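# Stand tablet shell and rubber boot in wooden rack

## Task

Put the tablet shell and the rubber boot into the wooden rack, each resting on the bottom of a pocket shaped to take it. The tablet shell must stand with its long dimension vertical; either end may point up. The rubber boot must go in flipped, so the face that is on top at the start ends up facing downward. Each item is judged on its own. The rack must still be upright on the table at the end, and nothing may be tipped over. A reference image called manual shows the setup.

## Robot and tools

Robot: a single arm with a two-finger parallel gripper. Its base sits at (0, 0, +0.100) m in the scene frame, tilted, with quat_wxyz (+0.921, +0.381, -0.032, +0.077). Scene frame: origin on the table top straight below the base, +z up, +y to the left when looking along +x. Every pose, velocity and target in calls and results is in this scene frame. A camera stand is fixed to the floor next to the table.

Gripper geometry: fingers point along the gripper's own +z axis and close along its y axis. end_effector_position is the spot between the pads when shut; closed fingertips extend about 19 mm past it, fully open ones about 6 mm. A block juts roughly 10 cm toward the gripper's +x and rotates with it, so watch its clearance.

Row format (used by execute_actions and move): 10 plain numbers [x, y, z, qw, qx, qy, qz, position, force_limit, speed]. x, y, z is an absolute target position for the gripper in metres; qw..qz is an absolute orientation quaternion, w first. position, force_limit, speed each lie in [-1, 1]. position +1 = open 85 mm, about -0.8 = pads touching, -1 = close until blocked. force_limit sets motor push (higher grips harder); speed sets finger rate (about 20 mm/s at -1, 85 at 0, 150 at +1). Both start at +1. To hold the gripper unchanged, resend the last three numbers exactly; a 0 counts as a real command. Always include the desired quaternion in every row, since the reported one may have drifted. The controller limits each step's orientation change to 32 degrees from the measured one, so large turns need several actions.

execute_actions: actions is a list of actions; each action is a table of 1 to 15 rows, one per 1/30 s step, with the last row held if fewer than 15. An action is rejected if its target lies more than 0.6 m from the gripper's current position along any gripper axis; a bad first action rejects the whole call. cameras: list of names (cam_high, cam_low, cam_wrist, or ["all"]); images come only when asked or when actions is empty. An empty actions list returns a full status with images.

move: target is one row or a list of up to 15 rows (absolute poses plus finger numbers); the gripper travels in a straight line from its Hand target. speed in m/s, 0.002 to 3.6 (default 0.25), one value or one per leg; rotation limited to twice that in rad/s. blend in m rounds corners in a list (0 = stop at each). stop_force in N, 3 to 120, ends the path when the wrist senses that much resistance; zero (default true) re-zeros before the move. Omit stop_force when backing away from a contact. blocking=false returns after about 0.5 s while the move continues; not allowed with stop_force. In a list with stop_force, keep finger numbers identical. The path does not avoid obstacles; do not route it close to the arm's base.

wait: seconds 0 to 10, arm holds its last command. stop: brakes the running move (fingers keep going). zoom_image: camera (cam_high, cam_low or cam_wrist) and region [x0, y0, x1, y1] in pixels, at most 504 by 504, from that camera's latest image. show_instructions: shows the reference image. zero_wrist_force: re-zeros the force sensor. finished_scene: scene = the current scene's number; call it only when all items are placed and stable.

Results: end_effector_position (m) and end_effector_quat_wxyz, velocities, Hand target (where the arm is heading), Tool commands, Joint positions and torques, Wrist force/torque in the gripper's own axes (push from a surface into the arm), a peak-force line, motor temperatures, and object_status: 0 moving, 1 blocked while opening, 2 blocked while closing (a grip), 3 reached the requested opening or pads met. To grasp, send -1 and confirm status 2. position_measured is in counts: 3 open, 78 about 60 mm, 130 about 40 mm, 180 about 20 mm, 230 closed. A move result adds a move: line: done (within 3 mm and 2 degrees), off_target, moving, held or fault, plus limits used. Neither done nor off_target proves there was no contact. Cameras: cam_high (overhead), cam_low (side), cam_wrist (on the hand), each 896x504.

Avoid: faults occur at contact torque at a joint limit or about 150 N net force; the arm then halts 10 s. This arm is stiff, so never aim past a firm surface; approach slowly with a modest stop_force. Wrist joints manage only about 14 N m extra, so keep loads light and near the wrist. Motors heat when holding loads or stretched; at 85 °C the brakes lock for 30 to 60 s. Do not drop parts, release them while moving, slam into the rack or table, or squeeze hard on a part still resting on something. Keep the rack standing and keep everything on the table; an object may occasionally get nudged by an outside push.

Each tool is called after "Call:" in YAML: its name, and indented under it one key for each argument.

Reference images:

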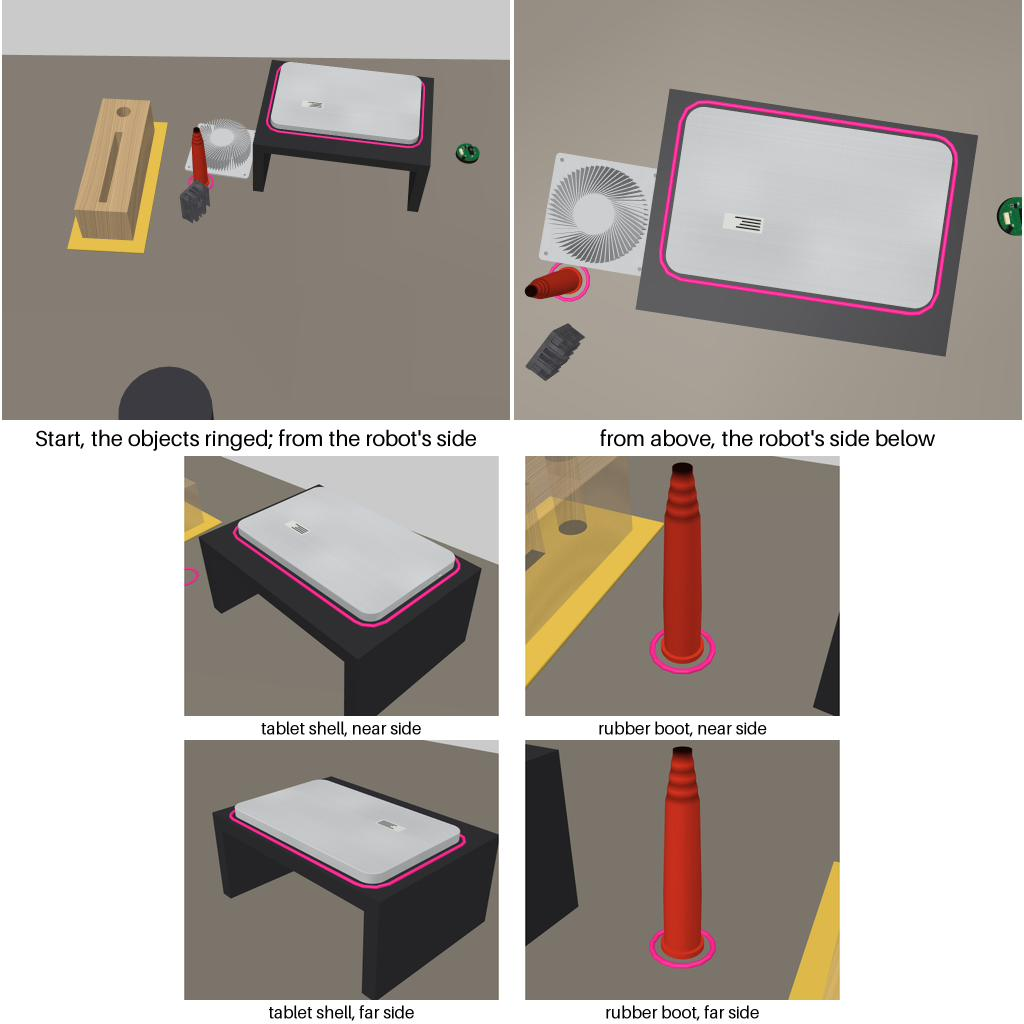

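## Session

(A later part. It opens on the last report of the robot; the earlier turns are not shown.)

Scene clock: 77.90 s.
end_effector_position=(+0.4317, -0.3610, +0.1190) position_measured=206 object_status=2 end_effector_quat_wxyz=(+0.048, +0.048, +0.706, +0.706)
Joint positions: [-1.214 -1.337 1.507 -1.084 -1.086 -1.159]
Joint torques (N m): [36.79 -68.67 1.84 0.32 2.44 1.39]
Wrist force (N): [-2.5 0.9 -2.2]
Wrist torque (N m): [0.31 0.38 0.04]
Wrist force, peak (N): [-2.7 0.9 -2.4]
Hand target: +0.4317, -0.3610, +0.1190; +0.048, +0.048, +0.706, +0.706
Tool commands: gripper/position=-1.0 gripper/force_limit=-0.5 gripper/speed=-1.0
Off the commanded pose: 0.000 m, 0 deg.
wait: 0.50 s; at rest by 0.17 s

Call:
move:
  target:
    - [0.4317, -0.361, 0.135, 0.0475, 0.0475, 0.7055, 0.7055, -1, -0.5, -1]
    - [0.42, -0.34, 0.30, 0.0475, 0.0475, 0.7055, 0.7055, -1, -0.5, -1]
    - [0.37, -0.05, 0.42, 0, 0.0183, 0.9998, 0, -1, -0.5, -1]
    - [0.3616, 0.106, 0.36, 0, 0.0183, 0.9998, 0, -1, -0.5, -1]
  speed: [0.04, 0.25, 0.4, 0.25]
  blend: [0.005, 0.04, 0.04, 0]
  cameras: ["cam_wrist", "cam_high", "cam_low"]

Call:
zoom_image:
  camera: "cam_high"
  region: [350, 160, 550, 380]

Call:
zoom_image:
  camera: "cam_wrist"
  region: [300, 0, 650, 430]

Scene clock: 83.17 s.
end_effector_position=(+0.3616, +0.1060, +0.3600) position_measured=206 object_status=2 end_effector_quat_wxyz=(+0.000, +0.018, +1.000, +0.000)
Joint positions: [0.48 -1.224 1.82 -1.624 -2.17 0.855]
Joint torques (N m): [29.85 -2.2 -40.15 -4.21 2.59 1.5]
Wrist force (N): [-1.1 -0.6 -1.6]
Wrist torque (N m): [-0.27 0.10 0.30]
Wrist force, peak (N): [-3.2 -1.3 -3.3]
Hand target: +0.3616, +0.1060, +0.3600; +0.000, +0.018, +1.000, +0.000
Off the commanded pose: 0.000 m, 0 deg.
move: done
camera_calibration:
cam_wrist: T_world_to_cam=[[0.0367444, 0.99924, -0.0130011, -0.105403], [0.937753, -0.0299815, 0.346007, -0.444779], [0.345354, -0.0249056, -0.938142, 0.343372], [0, 0, 0, 1]] pos_world=[0.302381, 0.10054, 0.474658]

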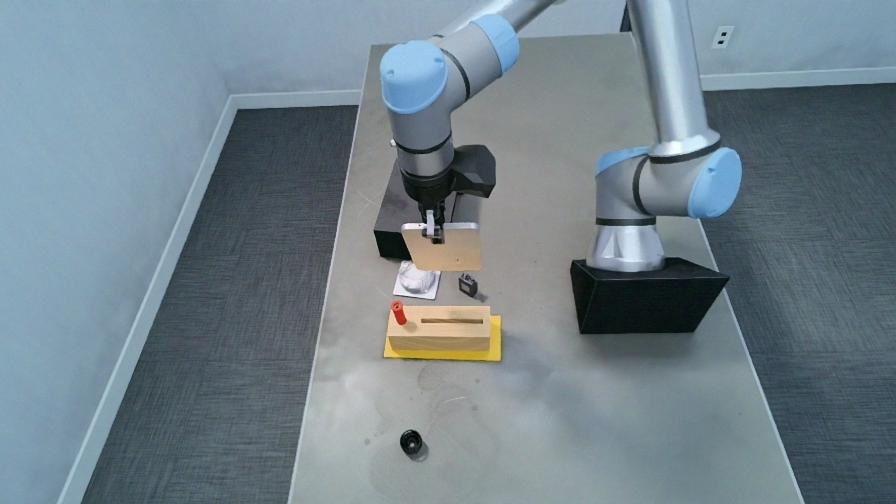

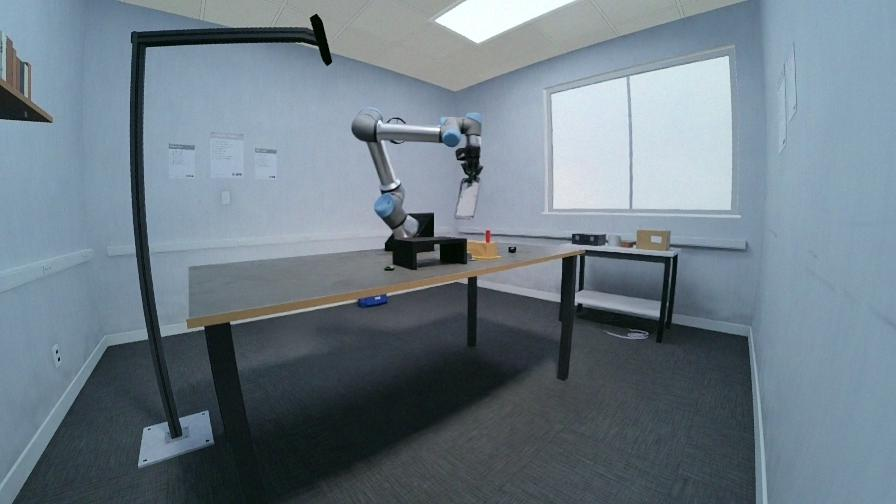

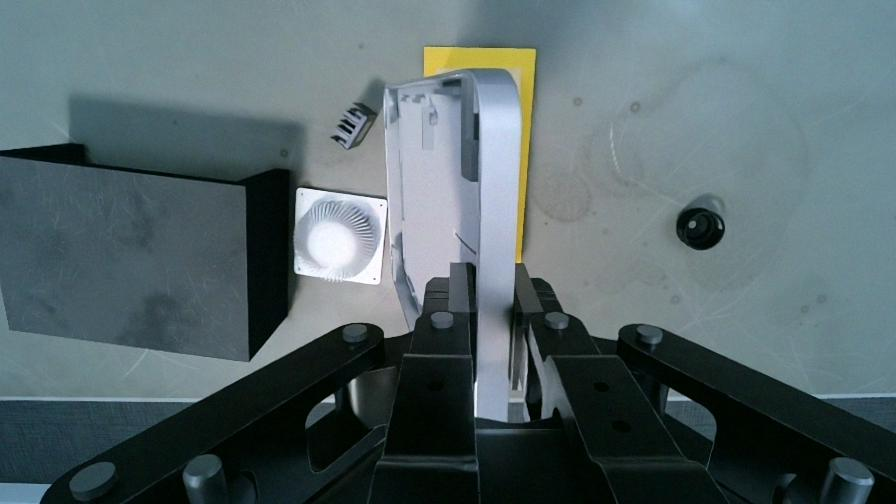

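Scaled by 2.291 from the camera's 896x504 image, which has a finer 1280x720 frame.

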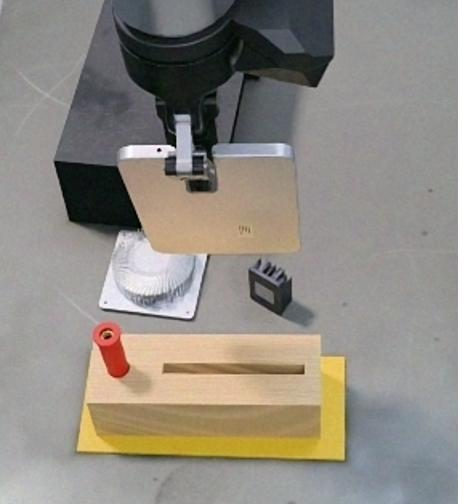

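Scaled by 1.172 from the camera's 896x504 image, which has a finer 1280x720 frame.

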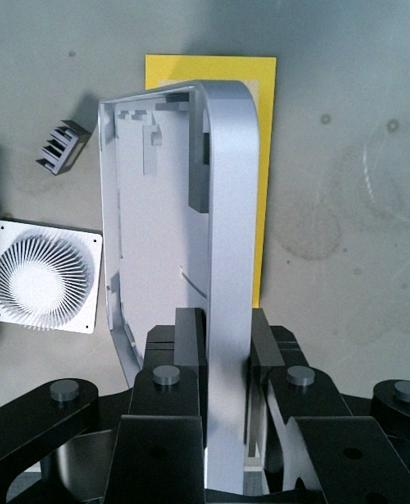

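Call:
move:
  target: [0.3616, 0.106, 0.29, -0.0021, 0.0182, 0.9934, 0.1132, -1, -0.5, -1]
  speed: 0.15
  cameras: ["cam_wrist", "cam_high", "cam_low"]

Call:
zoom_image:
  camera: "cam_high"
  region: [370, 200, 520, 370]

Call:
zoom_image:
  camera: "cam_low"
  region: [420, 160, 520, 270]

Call:
zoom_image:
  camera: "cam_wrist"
  region: [300, 0, 650, 430]

Scene clock: 85.10 s.
end_effector_position=(+0.3616, +0.1060, +0.2900) position_measured=206 object_status=2 end_effector_quat_wxyz=(-0.002, +0.018, +0.993, +0.113)
Joint positions: [0.326 -1.329 2.087 -2.04 -2.056 0.601]
Joint torques (N m): [3.32 -25.02 -4.01 -5.09 3.19 -1.37]
Wrist force (N): [-1.1 -0.6 -2.0]
Wrist torque (N m): [-0.19 0.10 0.35]
Wrist force, peak (N): [-1.8 0.0 -2.9]
Hand target: +0.3616, +0.1060, +0.2900; -0.002, +0.018, +0.993, +0.113
Off the commanded pose: 0.000 m, 0 deg.
move: done
camera_calibration:
cam_wrist: T_world_to_cam=[[0.0367253, 0.976551, 0.212132, -0.16925], [0.937763, -0.107032, 0.33037, -0.407832], [0.345328, 0.186797, -0.919704, 0.249863], [0, 0, 0, 1]] pos_world=[0.302381, 0.0749567, 0.400439]

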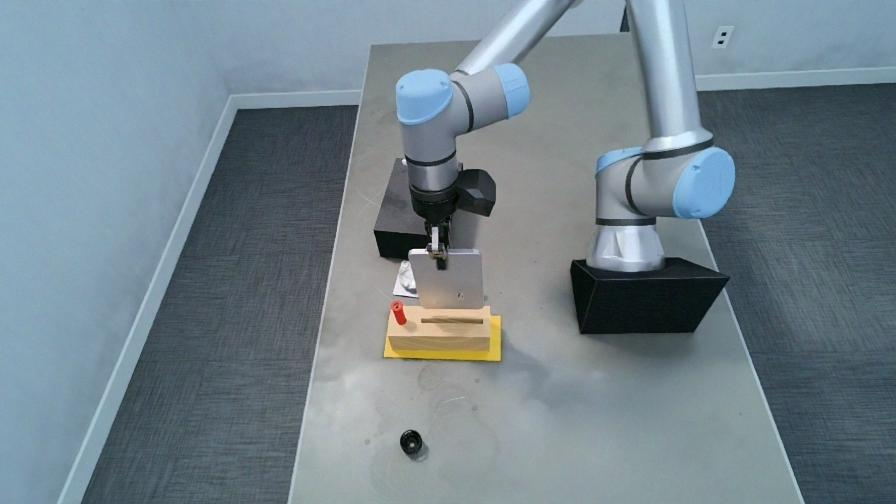

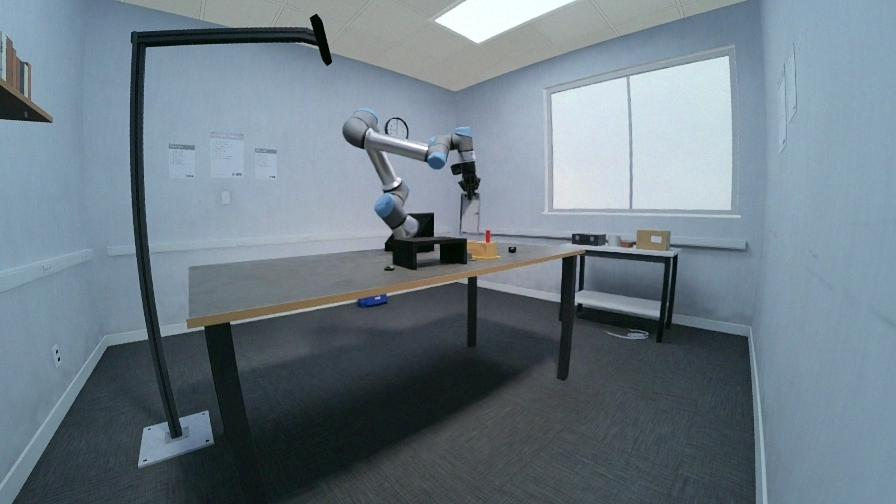

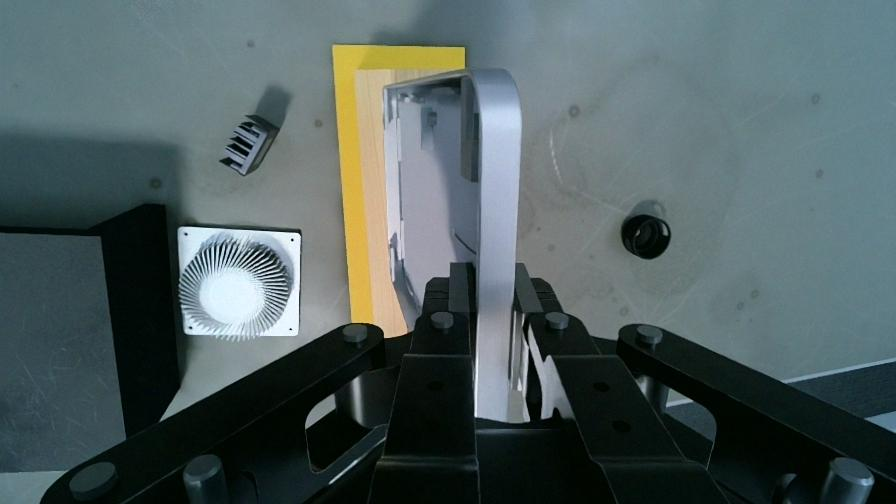

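Scaled by 2.965 from the camera's 896x504 image, which has a finer 1280x720 frame.

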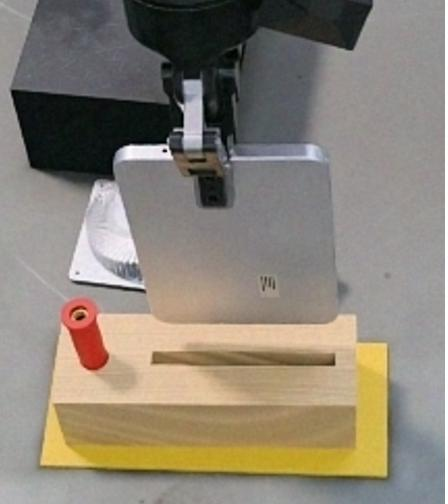

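Scaled by 4.582 from the camera's 896x504 image, which has a finer 1280x720 frame.

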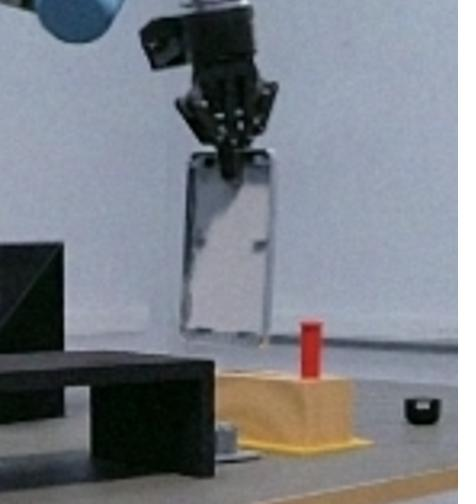

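Scaled by 1.172 from the camera's 896x504 image, which has a finer 1280x720 frame.

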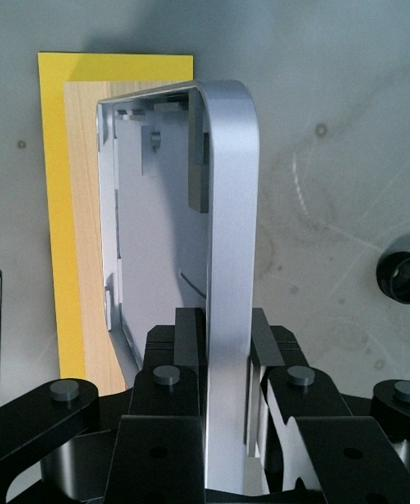

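Call:
move:
  target: [0.3545, 0.108, 0.262, 0.0212, 0.0153, 0.9921, 0.1223, -1, -0.5, -1]
  speed: 0.1
  cameras: ["cam_wrist", "cam_high", "cam_low"]

Call:
zoom_image:
  camera: "cam_high"
  region: [380, 230, 510, 360]

Call:
zoom_image:
  camera: "cam_low"
  region: [420, 160, 520, 270]

Call:
zoom_image:
  camera: "cam_wrist"
  region: [300, 0, 560, 400]

Scene clock: 86.90 s.
end_effector_position=(+0.3545, +0.1080, +0.2621) position_measured=206 object_status=2 end_effector_quat_wxyz=(+0.021, +0.015, +0.992, +0.122)
Joint positions: [0.302 -1.339 2.195 -2.206 -2.07 0.538]
Joint torques (N m): [0.12 -18.34 0.92 -2.19 -1.92 -1.2]
Wrist force (N): [-3.9 1.9 -12.8]
Wrist torque (N m): [-0.03 0.24 0.35]
Wrist force, peak (N): [-3.9 1.9 -12.8]
Hand target: +0.3545, +0.1080, +0.2620; +0.021, +0.015, +0.992, +0.122
Off the commanded pose: 0.000 m, 0 deg.
move: done
camera_calibration:
cam_wrist: T_world_to_cam=[[0.0258943, 0.972667, 0.230757, -0.165595], [0.921169, -0.11288, 0.372431, -0.396315], [0.388299, 0.202923, -0.898914, 0.203845], [0, 0, 0, 1]] pos_world=[0.290209, 0.0749678, 0.369052]

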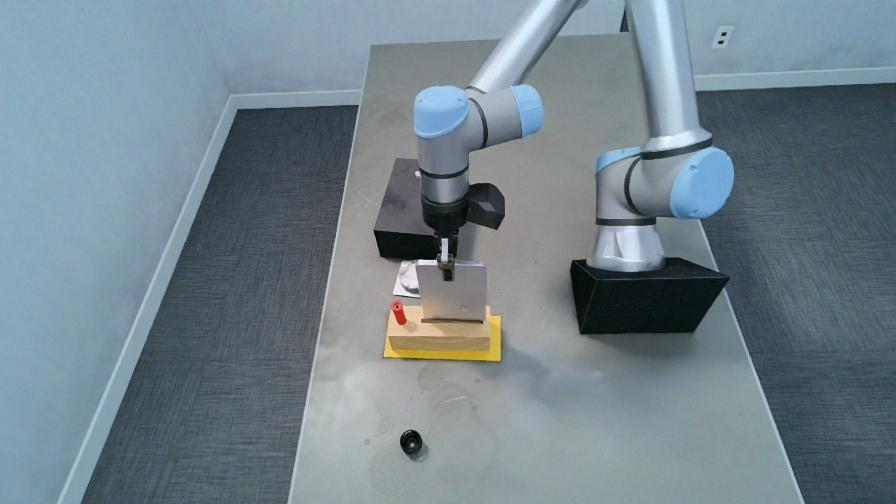

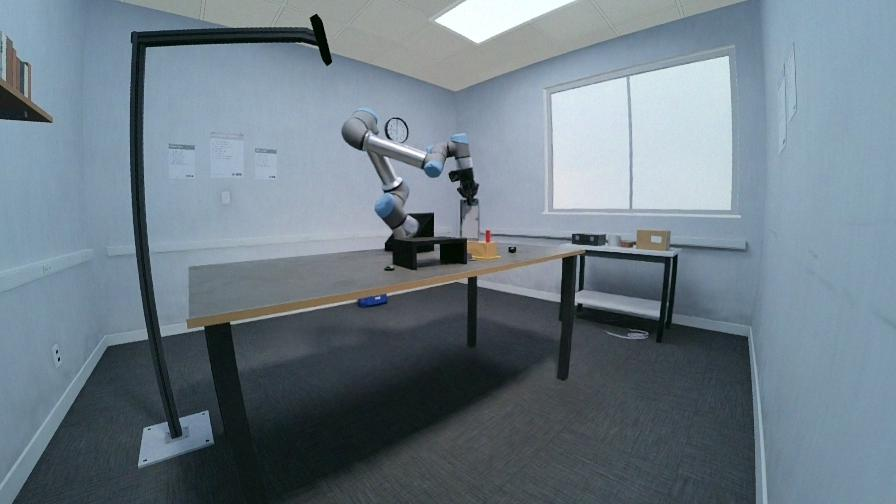

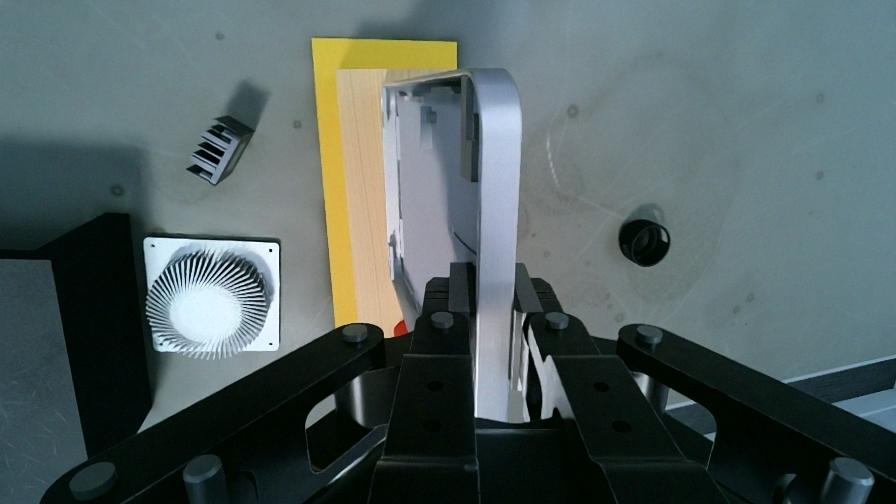

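Scaled by 3.877 from the camera's 896x504 image, which has a finer 1280x720 frame.

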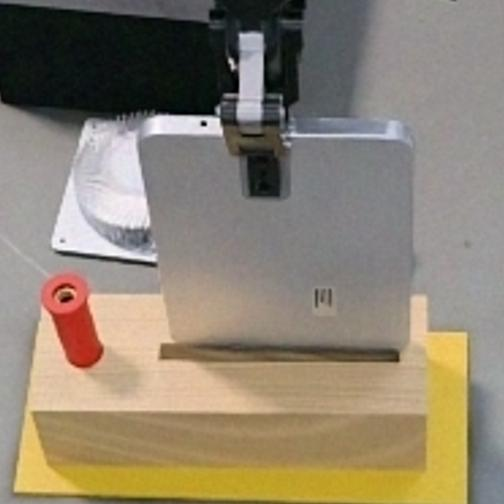

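Scaled by 4.582 from the camera's 896x504 image, which has a finer 1280x720 frame.

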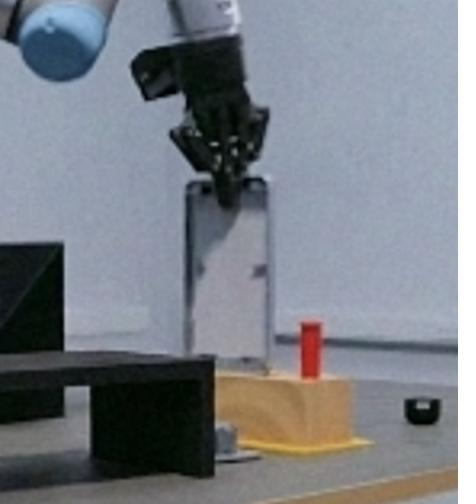

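Scaled by 1.260 from the camera's 896x504 image, which has a finer 1280x720 frame.

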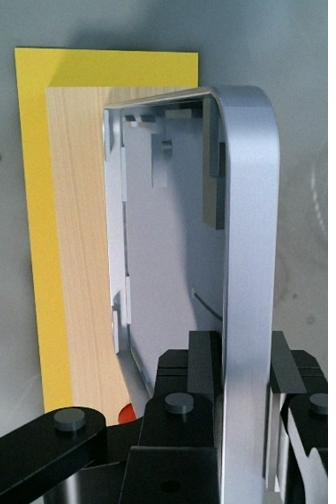

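Call:
move:
  target:
    - [0.3545, 0.108, 0.27, 0.0212, 0.0153, 0.9921, 0.1223, -1, -0.5, -1]
    - [0.3608, 0.115, 0.27, 0.0196, 0.0023, 0.9922, 0.1226, -1, -0.5, -1]
  speed: 0.06
  cameras: ["cam_wrist", "cam_high", "cam_low"]

Call:
zoom_image:
  camera: "cam_high"
  region: [380, 230, 510, 360]

Call:
zoom_image:
  camera: "cam_low"
  region: [420, 160, 520, 270]

Scene clock: 88.87 s.
end_effector_position=(+0.3608, +0.1150, +0.2700) position_measured=206 object_status=2 end_effector_quat_wxyz=(+0.020, +0.002, +0.992, +0.123)
Joint positions: [0.314 -1.318 2.157 -2.178 -2.064 0.529]
Joint torques (N m): [28.3 -1.84 -37.73 -0.46 1.71 -0.91]
Wrist force (N): [-1.3 -0.6 -2.2]
Wrist torque (N m): [-0.17 0.14 0.36]
Wrist force, peak (N): [-4.5 2.6 -13.9]
Hand target: +0.3608, +0.1150, +0.2700; +0.020, +0.002, +0.992, +0.123
Off the commanded pose: 0.000 m, 0 deg.
move: done
camera_calibration:
cam_wrist: T_world_to_cam=[[0.000511399, 0.972983, 0.230877, -0.165316], [0.923821, -0.0888453, 0.372373, -0.40792], [0.382825, 0.213099, -0.898907, 0.207904], [0, 0, 0, 1]] pos_world=[0.297338, 0.0803038, 0.376952]

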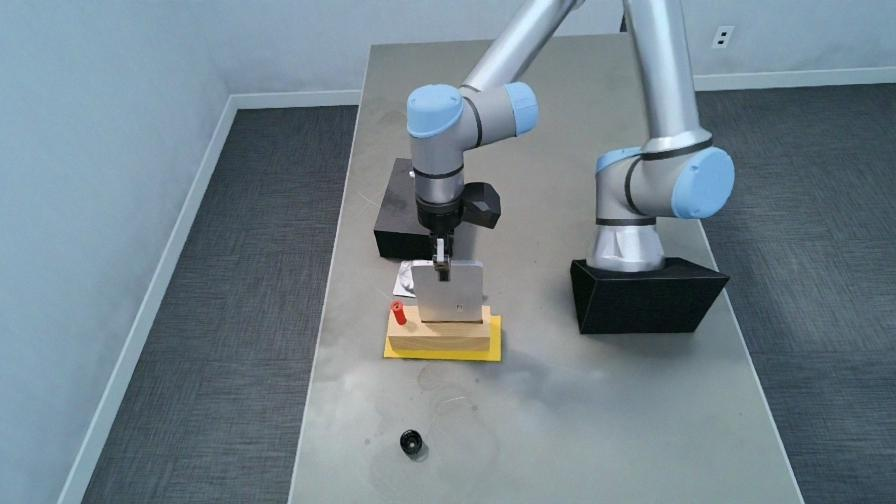

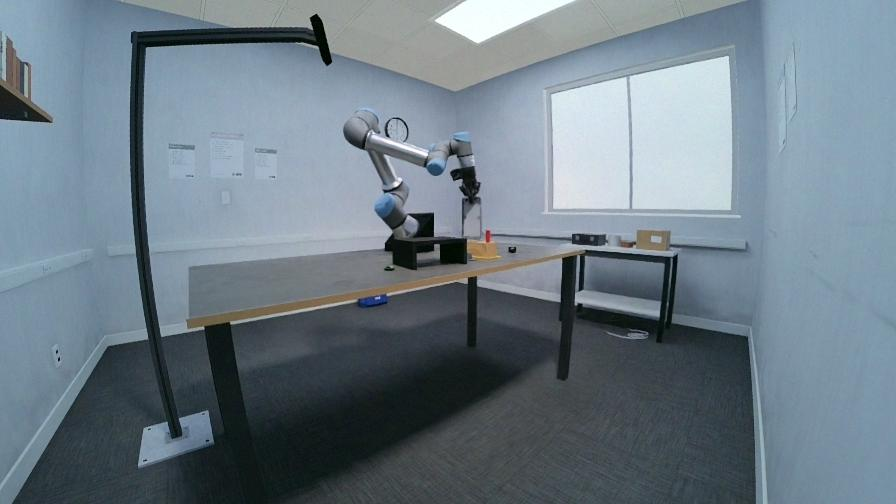

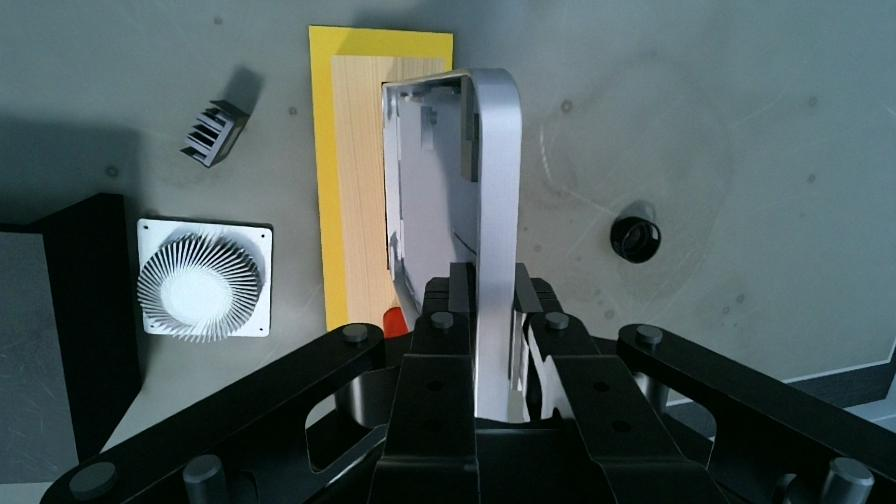

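Scaled by 3.877 from the camera's 896x504 image, which has a finer 1280x720 frame.

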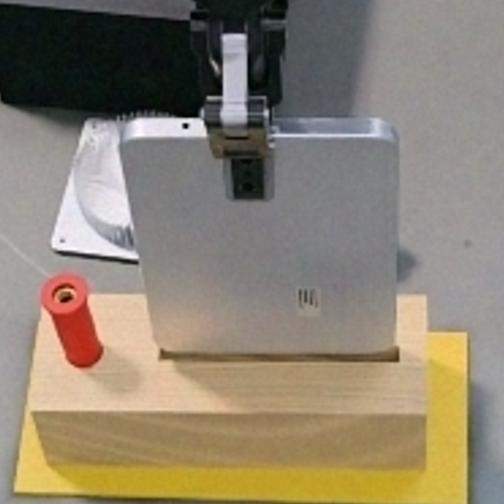

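Scaled by 4.582 from the camera's 896x504 image, which has a finer 1280x720 frame.

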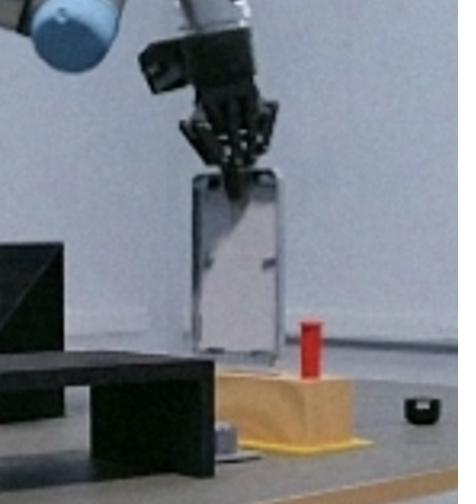

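Call:
move:
  target: [0.3623, 0.1144, 0.27, 0.0135, -0.004, 0.9923, 0.1227, -1, -0.5, -1]
  speed: 0.06

Call:
move:
  target: [0.3623, 0.1144, 0.245, 0.0135, -0.004, 0.9923, 0.1227, -1, -0.5, -1]
  speed: 0.015
  stop_force: 5
  cameras: ["cam_wrist", "cam_high"]

Call:
zoom_image:
  camera: "cam_high"
  region: [380, 230, 510, 360]

Scene clock: 90.13 s.
end_effector_position=(+0.3623, +0.1144, +0.2700) position_measured=206 object_status=2 end_effector_quat_wxyz=(+0.014, -0.004, +0.992, +0.123)
Joint positions: [0.309 -1.314 2.146 -2.16 -2.058 0.518]
Joint torques (N m): [2.45 -1.78 -35.63 -0.36 1.68 -1.05]
Wrist force (N): [-1.1 -0.4 -2.1]
Wrist torque (N m): [-0.14 0.12 0.36]
Wrist force, peak (N): [-1.1 -0.9 -2.3]
Hand target: +0.3623, +0.1144, +0.2700; +0.014, -0.004, +0.992, +0.123
Off the commanded pose: 0.000 m, 0 deg.
move: done

Scene clock: 91.87 s.
end_effector_position=(+0.3623, +0.1144, +0.2628) position_measured=206 object_status=2 end_effector_quat_wxyz=(+0.013, -0.004, +0.992, +0.123)
Joint positions: [0.299 -1.309 2.161 -2.184 -2.06 0.507]
Joint torques (N m): [28.78 -26.02 -36.18 -1.03 1.72 0.74]
Wrist force (N): [-0.9 -0.5 -2.1]
Wrist torque (N m): [-0.15 0.08 0.36]
Wrist force, peak (N): [-0.1 3.2 -15.4]
Hand target: +0.3623, +0.1144, +0.2628; +0.013, -0.004, +0.992, +0.123
Off the commanded pose: 0.018 m, 0 deg.
move: contact
camera_calibration:
cam_wrist: T_world_to_cam=[[-0.0107659, 0.972939, 0.23081, -0.158932], [0.928894, -0.0757222, 0.362522, -0.407414], [0.370189, 0.2183, -0.902942, 0.205947], [0, 0, 0, 1]] pos_world=[0.300494, 0.0788223, 0.370338]
Images, in order (width x height): cam_high 896x504, cam_wrist 896x504.

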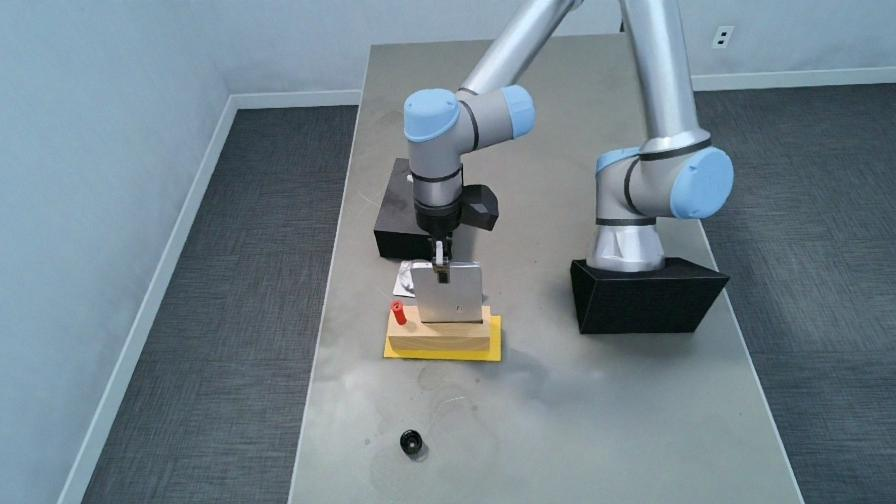

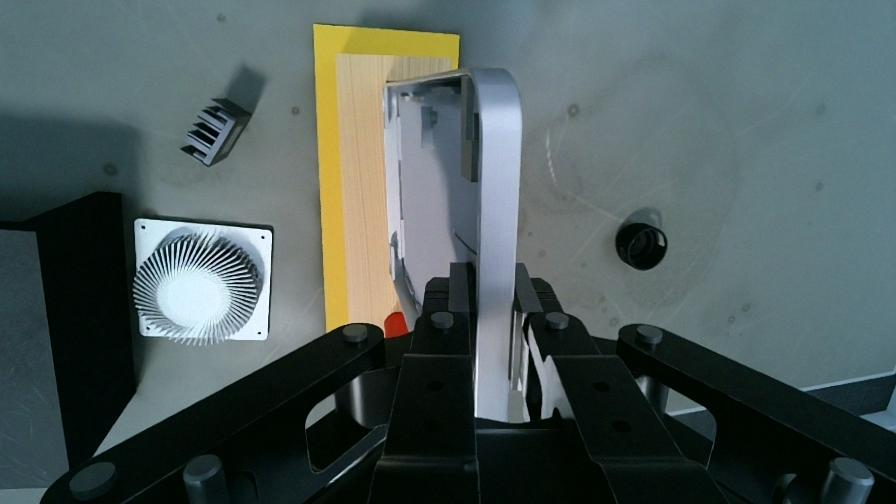

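Scaled by 3.877 from the camera's 896x504 image, which has a finer 1280x720 frame.

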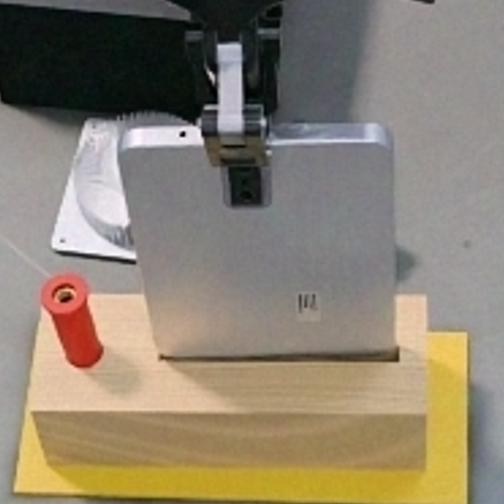

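Call:
move:
  target:
    - [0.3623, 0.1144, 0.266, 0.0135, -0.004, 0.9923, 0.1227, -1, -0.5, -1]
    - [0.3615, 0.1164, 0.266, 0.0135, -0.004, 0.9923, 0.1227, -1, -0.5, -1]
  speed: 0.04

Call:
move:
  target: [0.3615, 0.1164, 0.245, 0.0135, -0.004, 0.9923, 0.1227, -1, -0.5, -1]
  speed: 0.012
  stop_force: 5
  cameras: ["cam_wrist", "cam_high"]

Call:
zoom_image:
  camera: "cam_high"
  region: [380, 230, 510, 360]

Scene clock: 93.00 s.
end_effector_position=(+0.3615, +0.1163, +0.2660) position_measured=206 object_status=2 end_effector_quat_wxyz=(+0.014, -0.004, +0.992, +0.123)
Joint positions: [0.307 -1.308 2.154 -2.175 -2.058 0.515]
Joint torques (N m): [28 -2.32 -36.17 -4.79 1.76 0.83]
Wrist force (N): [-1.1 -0.6 -2.2]
Wrist torque (N m): [-0.17 0.11 0.36]
Wrist force, peak (N): [-1.3 -1.0 -2.6]
Hand target: +0.3615, +0.1164, +0.2660; +0.014, -0.004, +0.992, +0.123
Off the commanded pose: 0.000 m, 0 deg.
move: done

Scene clock: 94.53 s.
end_effector_position=(+0.3615, +0.1164, +0.2628) position_measured=206 object_status=2 end_effector_quat_wxyz=(+0.014, -0.004, +0.992, +0.123)
Joint positions: [0.302 -1.306 2.161 -2.186 -2.059 0.511]
Joint torques (N m): [28.42 -24.64 -35.65 -0.55 1.83 0.92]
Wrist force (N): [-1.0 -0.1 -3.3]
Wrist torque (N m): [-0.10 0.11 0.35]
Wrist force, peak (N): [1.4 2.2 -14.1]
Hand target: +0.3615, +0.1164, +0.2628; +0.014, -0.004, +0.992, +0.123
Off the commanded pose: 0.018 m, 0 deg.
move: contact
camera_calibration:
cam_wrist: T_world_to_cam=[[-0.0108226, 0.97292, 0.230889, -0.160897], [0.928862, -0.0757191, 0.362605, -0.406541], [0.370268, 0.218388, -0.902889, 0.205756], [0, 0, 0, 1]] pos_world=[0.299694, 0.0808224, 0.370338]
Images, in order (width x height): cam_high 896x504, cam_wrist 896x504.

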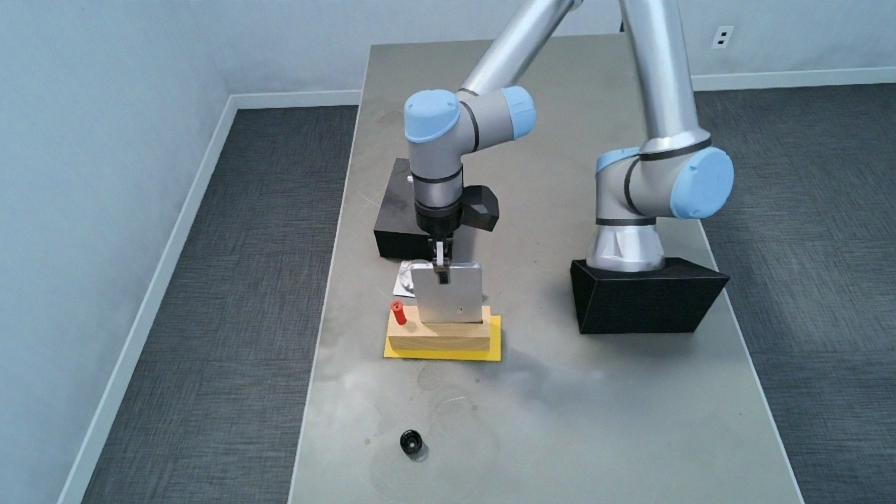

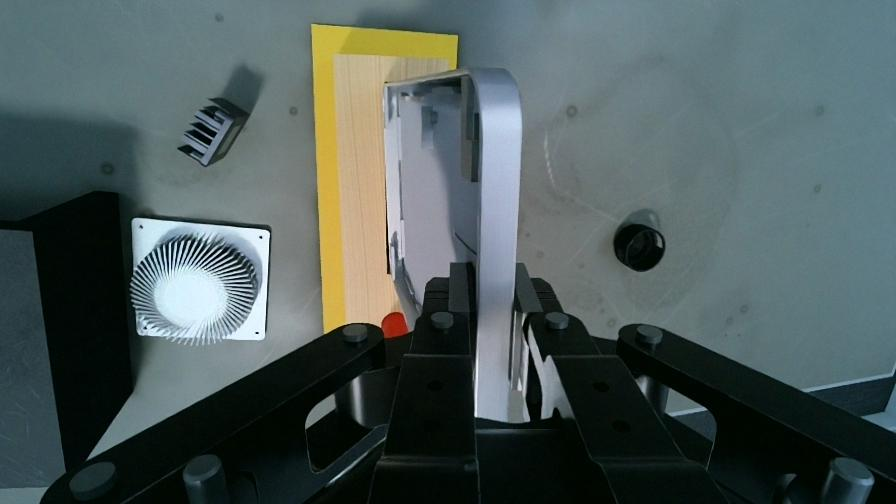

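Scaled by 3.877 from the camera's 896x504 image, which has a finer 1280x720 frame.

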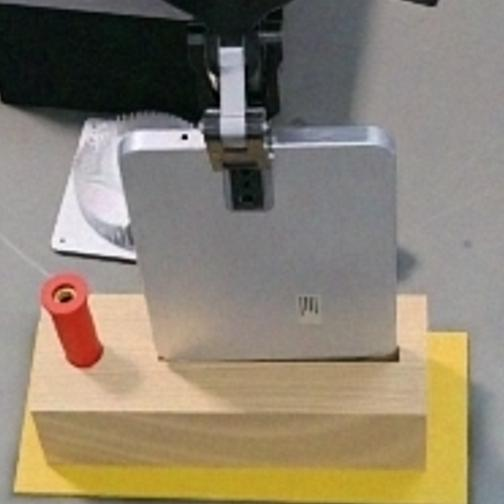

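Call:
zoom_image:
  camera: "cam_wrist"
  region: [360, 50, 520, 300]

Call:
zoom_image:
  camera: "cam_high"
  region: [410, 300, 490, 340]

Scaled by 2.016 from the camera's 896x504 image, which has a finer 1280x720 frame.

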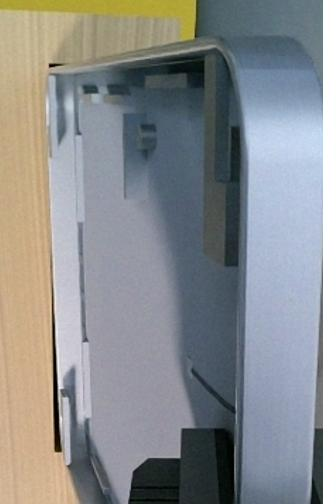

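Scaled by 6.300 from the camera's 896x504 image, which has a finer 1280x720 frame.

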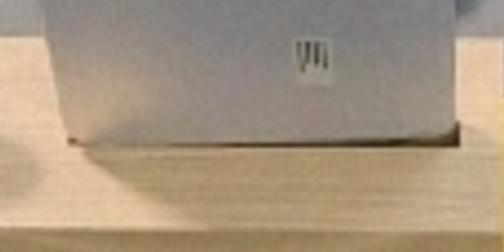

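Call:
move:
  target:
    - [0.3615, 0.1164, 0.266, 0.0135, -0.004, 0.9923, 0.1227, -1, -0.5, -1]
    - [0.3601, 0.1164, 0.266, 0.0145, 0.0038, 0.9923, 0.1226, -1, -0.5, -1]
  speed: 0.04

Call:
move:
  target: [0.3601, 0.1164, 0.245, 0.0145, 0.0038, 0.9923, 0.1226, -1, -0.5, -1]
  speed: 0.012
  stop_force: 5
  cameras: ["cam_wrist", "cam_high"]

Call:
zoom_image:
  camera: "cam_wrist"
  region: [360, 50, 520, 300]

Call:
zoom_image:
  camera: "cam_high"
  region: [410, 300, 490, 340]

Scene clock: 96.27 s.
end_effector_position=(+0.3601, +0.1164, +0.2660) position_measured=206 object_status=2 end_effector_quat_wxyz=(+0.014, +0.004, +0.992, +0.123)
Joint positions: [0.309 -1.311 2.159 -2.179 -2.06 0.532]
Joint torques (N m): [28.68 -25.17 -3.06 -4.7 -1.98 1.59]
Wrist force (N): [-1.2 -0.6 -2.1]
Wrist torque (N m): [-0.17 0.13 0.27]
Wrist force, peak (N): [-0.9 -0.5 -3.7]
Hand target: +0.3601, +0.1164, +0.2660; +0.014, +0.004, +0.992, +0.123
Off the commanded pose: 0.000 m, 0 deg.
move: done

Scene clock: 97.80 s.
end_effector_position=(+0.3601, +0.1164, +0.2625) position_measured=206 object_status=2 end_effector_quat_wxyz=(+0.015, +0.004, +0.992, +0.123)
Joint positions: [0.304 -1.309 2.166 -2.192 -2.061 0.526]
Joint torques (N m): [28.22 -24.43 -35.13 -0.47 1.7 0.73]
Wrist force (N): [-1.1 -0.4 -4.4]
Wrist torque (N m): [-0.17 0.10 0.26]
Wrist force, peak (N): [0.0 2.2 -14.5]
Hand target: +0.3601, +0.1164, +0.2625; +0.015, +0.004, +0.992, +0.123
Off the commanded pose: 0.017 m, 0 deg.
move: contact
camera_calibration:
cam_wrist: T_world_to_cam=[[0.00448856, 0.972982, 0.230836, -0.166346], [0.927506, -0.0903347, 0.362728, -0.402987], [0.373781, 0.212474, -0.902853, 0.205421], [0, 0, 0, 1]] pos_world=[0.297737, 0.0818016, 0.370038]
Images, in order (width x height): cam_high 896x504, cam_wrist 896x504.

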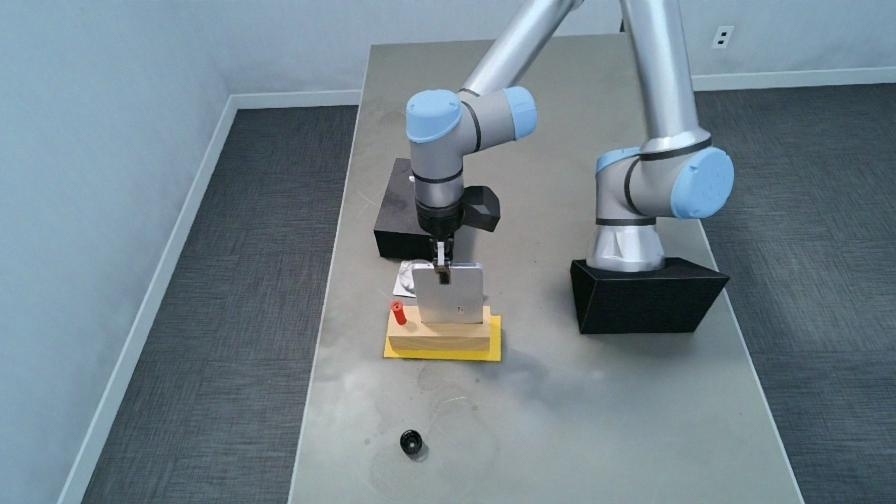

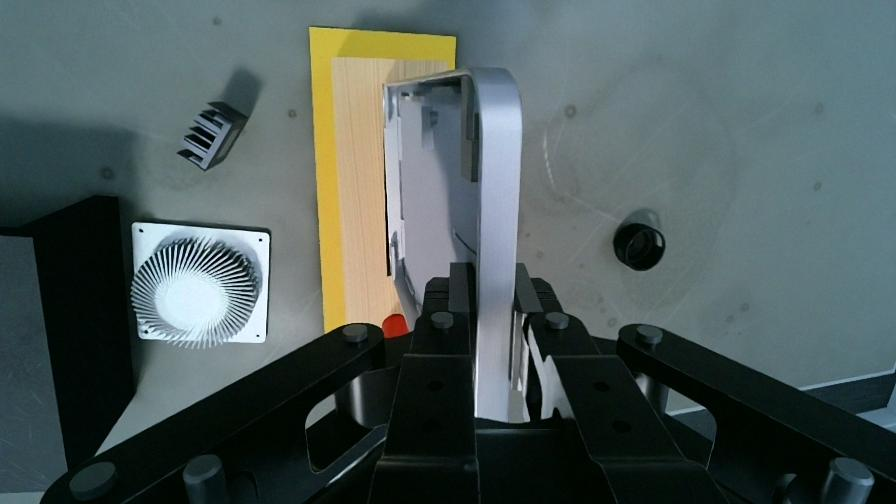

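Scaled by 2.016 from the camera's 896x504 image, which has a finer 1280x720 frame.

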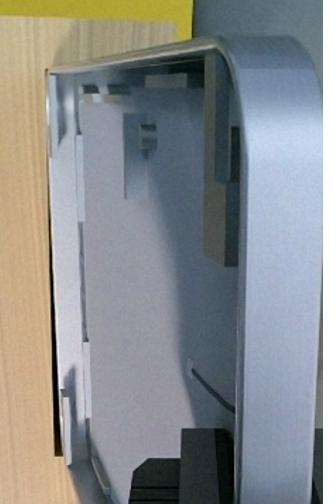

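Scaled by 6.300 from the camera's 896x504 image, which has a finer 1280x720 frame.

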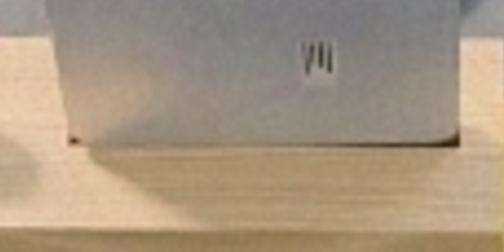

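Call:
move:
  target:
    - [0.3601, 0.1164, 0.265, 0.0145, 0.0038, 0.9923, 0.1226, -1, -0.5, -1]
    - [0.3600, 0.1161, 0.265, 0.0154, 0.0107, 0.9923, 0.1225, -1, -0.5, -1]
  speed: 0.04

Call:
move:
  target: [0.3600, 0.1161, 0.245, 0.0154, 0.0107, 0.9923, 0.1225, -1, -0.5, -1]
  speed: 0.012
  stop_force: 5
  cameras: ["cam_wrist", "cam_high"]

Call:
zoom_image:
  camera: "cam_wrist"
  region: [360, 50, 520, 300]

Call:
zoom_image:
  camera: "cam_high"
  region: [410, 300, 490, 340]

Scene clock: 99.13 s.
end_effector_position=(+0.3600, +0.1161, +0.2650) position_measured=206 object_status=2 end_effector_quat_wxyz=(+0.015, +0.011, +0.992, +0.123)
Joint positions: [0.308 -1.312 2.164 -2.187 -2.062 0.543]
Joint torques (N m): [28.43 -25.05 -2.71 -4.77 -1.9 1.68]
Wrist force (N): [-1.0 -0.4 -2.2]
Wrist torque (N m): [-0.15 0.09 0.27]
Wrist force, peak (N): [-1.2 -0.3 -4.5]
Hand target: +0.3600, +0.1161, +0.2650; +0.015, +0.011, +0.992, +0.122
Off the commanded pose: 0.000 m, 0 deg.
move: done

Scene clock: 100.63 s.
end_effector_position=(+0.3600, +0.1161, +0.2622) position_measured=206 object_status=2 end_effector_quat_wxyz=(+0.015, +0.011, +0.992, +0.123)
Joint positions: [0.305 -1.31 2.169 -2.197 -2.063 0.539]
Joint torques (N m): [27.29 -24.15 -33.74 -0.41 1.69 0.85]
Wrist force (N): [-2.3 0.2 -5.5]
Wrist torque (N m): [-0.13 0.15 0.26]
Wrist force, peak (N): [-0.5 2.1 -15.0]
Hand target: +0.3600, +0.1161, +0.2622; +0.015, +0.011, +0.992, +0.123
Off the commanded pose: 0.017 m, 0 deg.
move: contact
camera_calibration:
cam_wrist: T_world_to_cam=[[0.017997, 0.972823, 0.230847, -0.170867], [0.926103, -0.103241, 0.362871, -0.40082], [0.376842, 0.207258, -0.902792, 0.204862], [0, 0, 0, 1]] pos_world=[0.297075, 0.0823827, 0.369838]
Images, in order (width x height): cam_high 896x504, cam_wrist 896x504.

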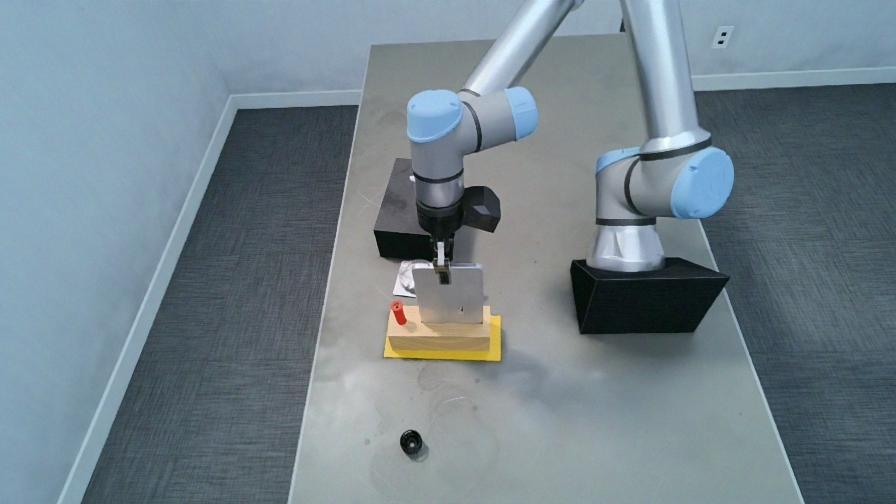

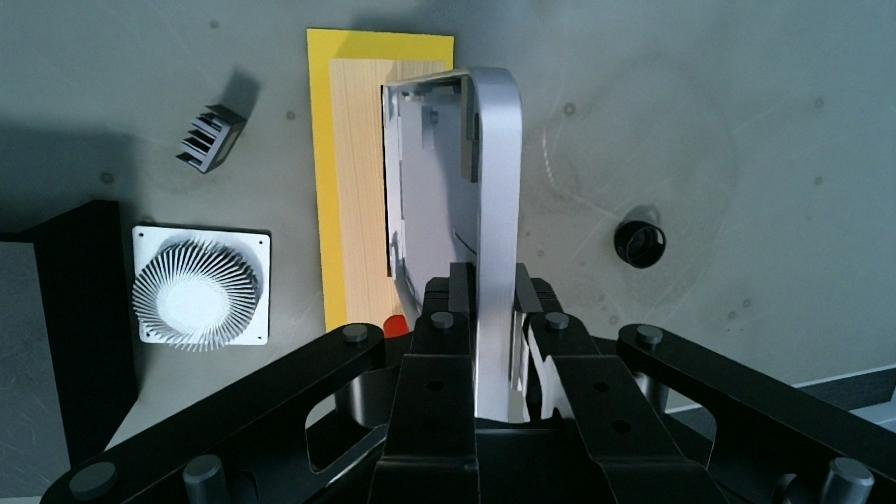

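Scaled by 2.016 from the camera's 896x504 image, which has a finer 1280x720 frame.

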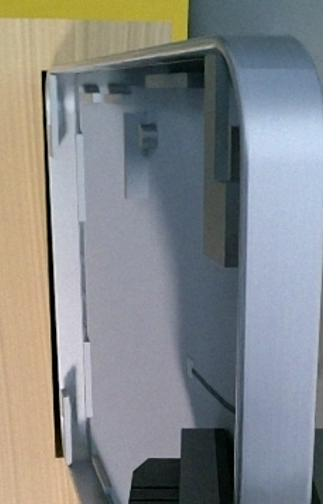

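Scaled by 6.300 from the camera's 896x504 image, which has a finer 1280x720 frame.

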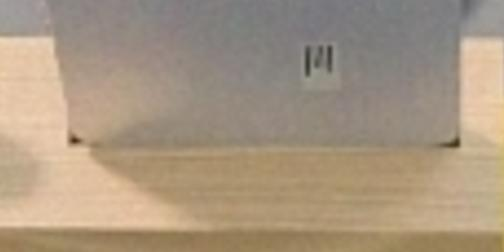

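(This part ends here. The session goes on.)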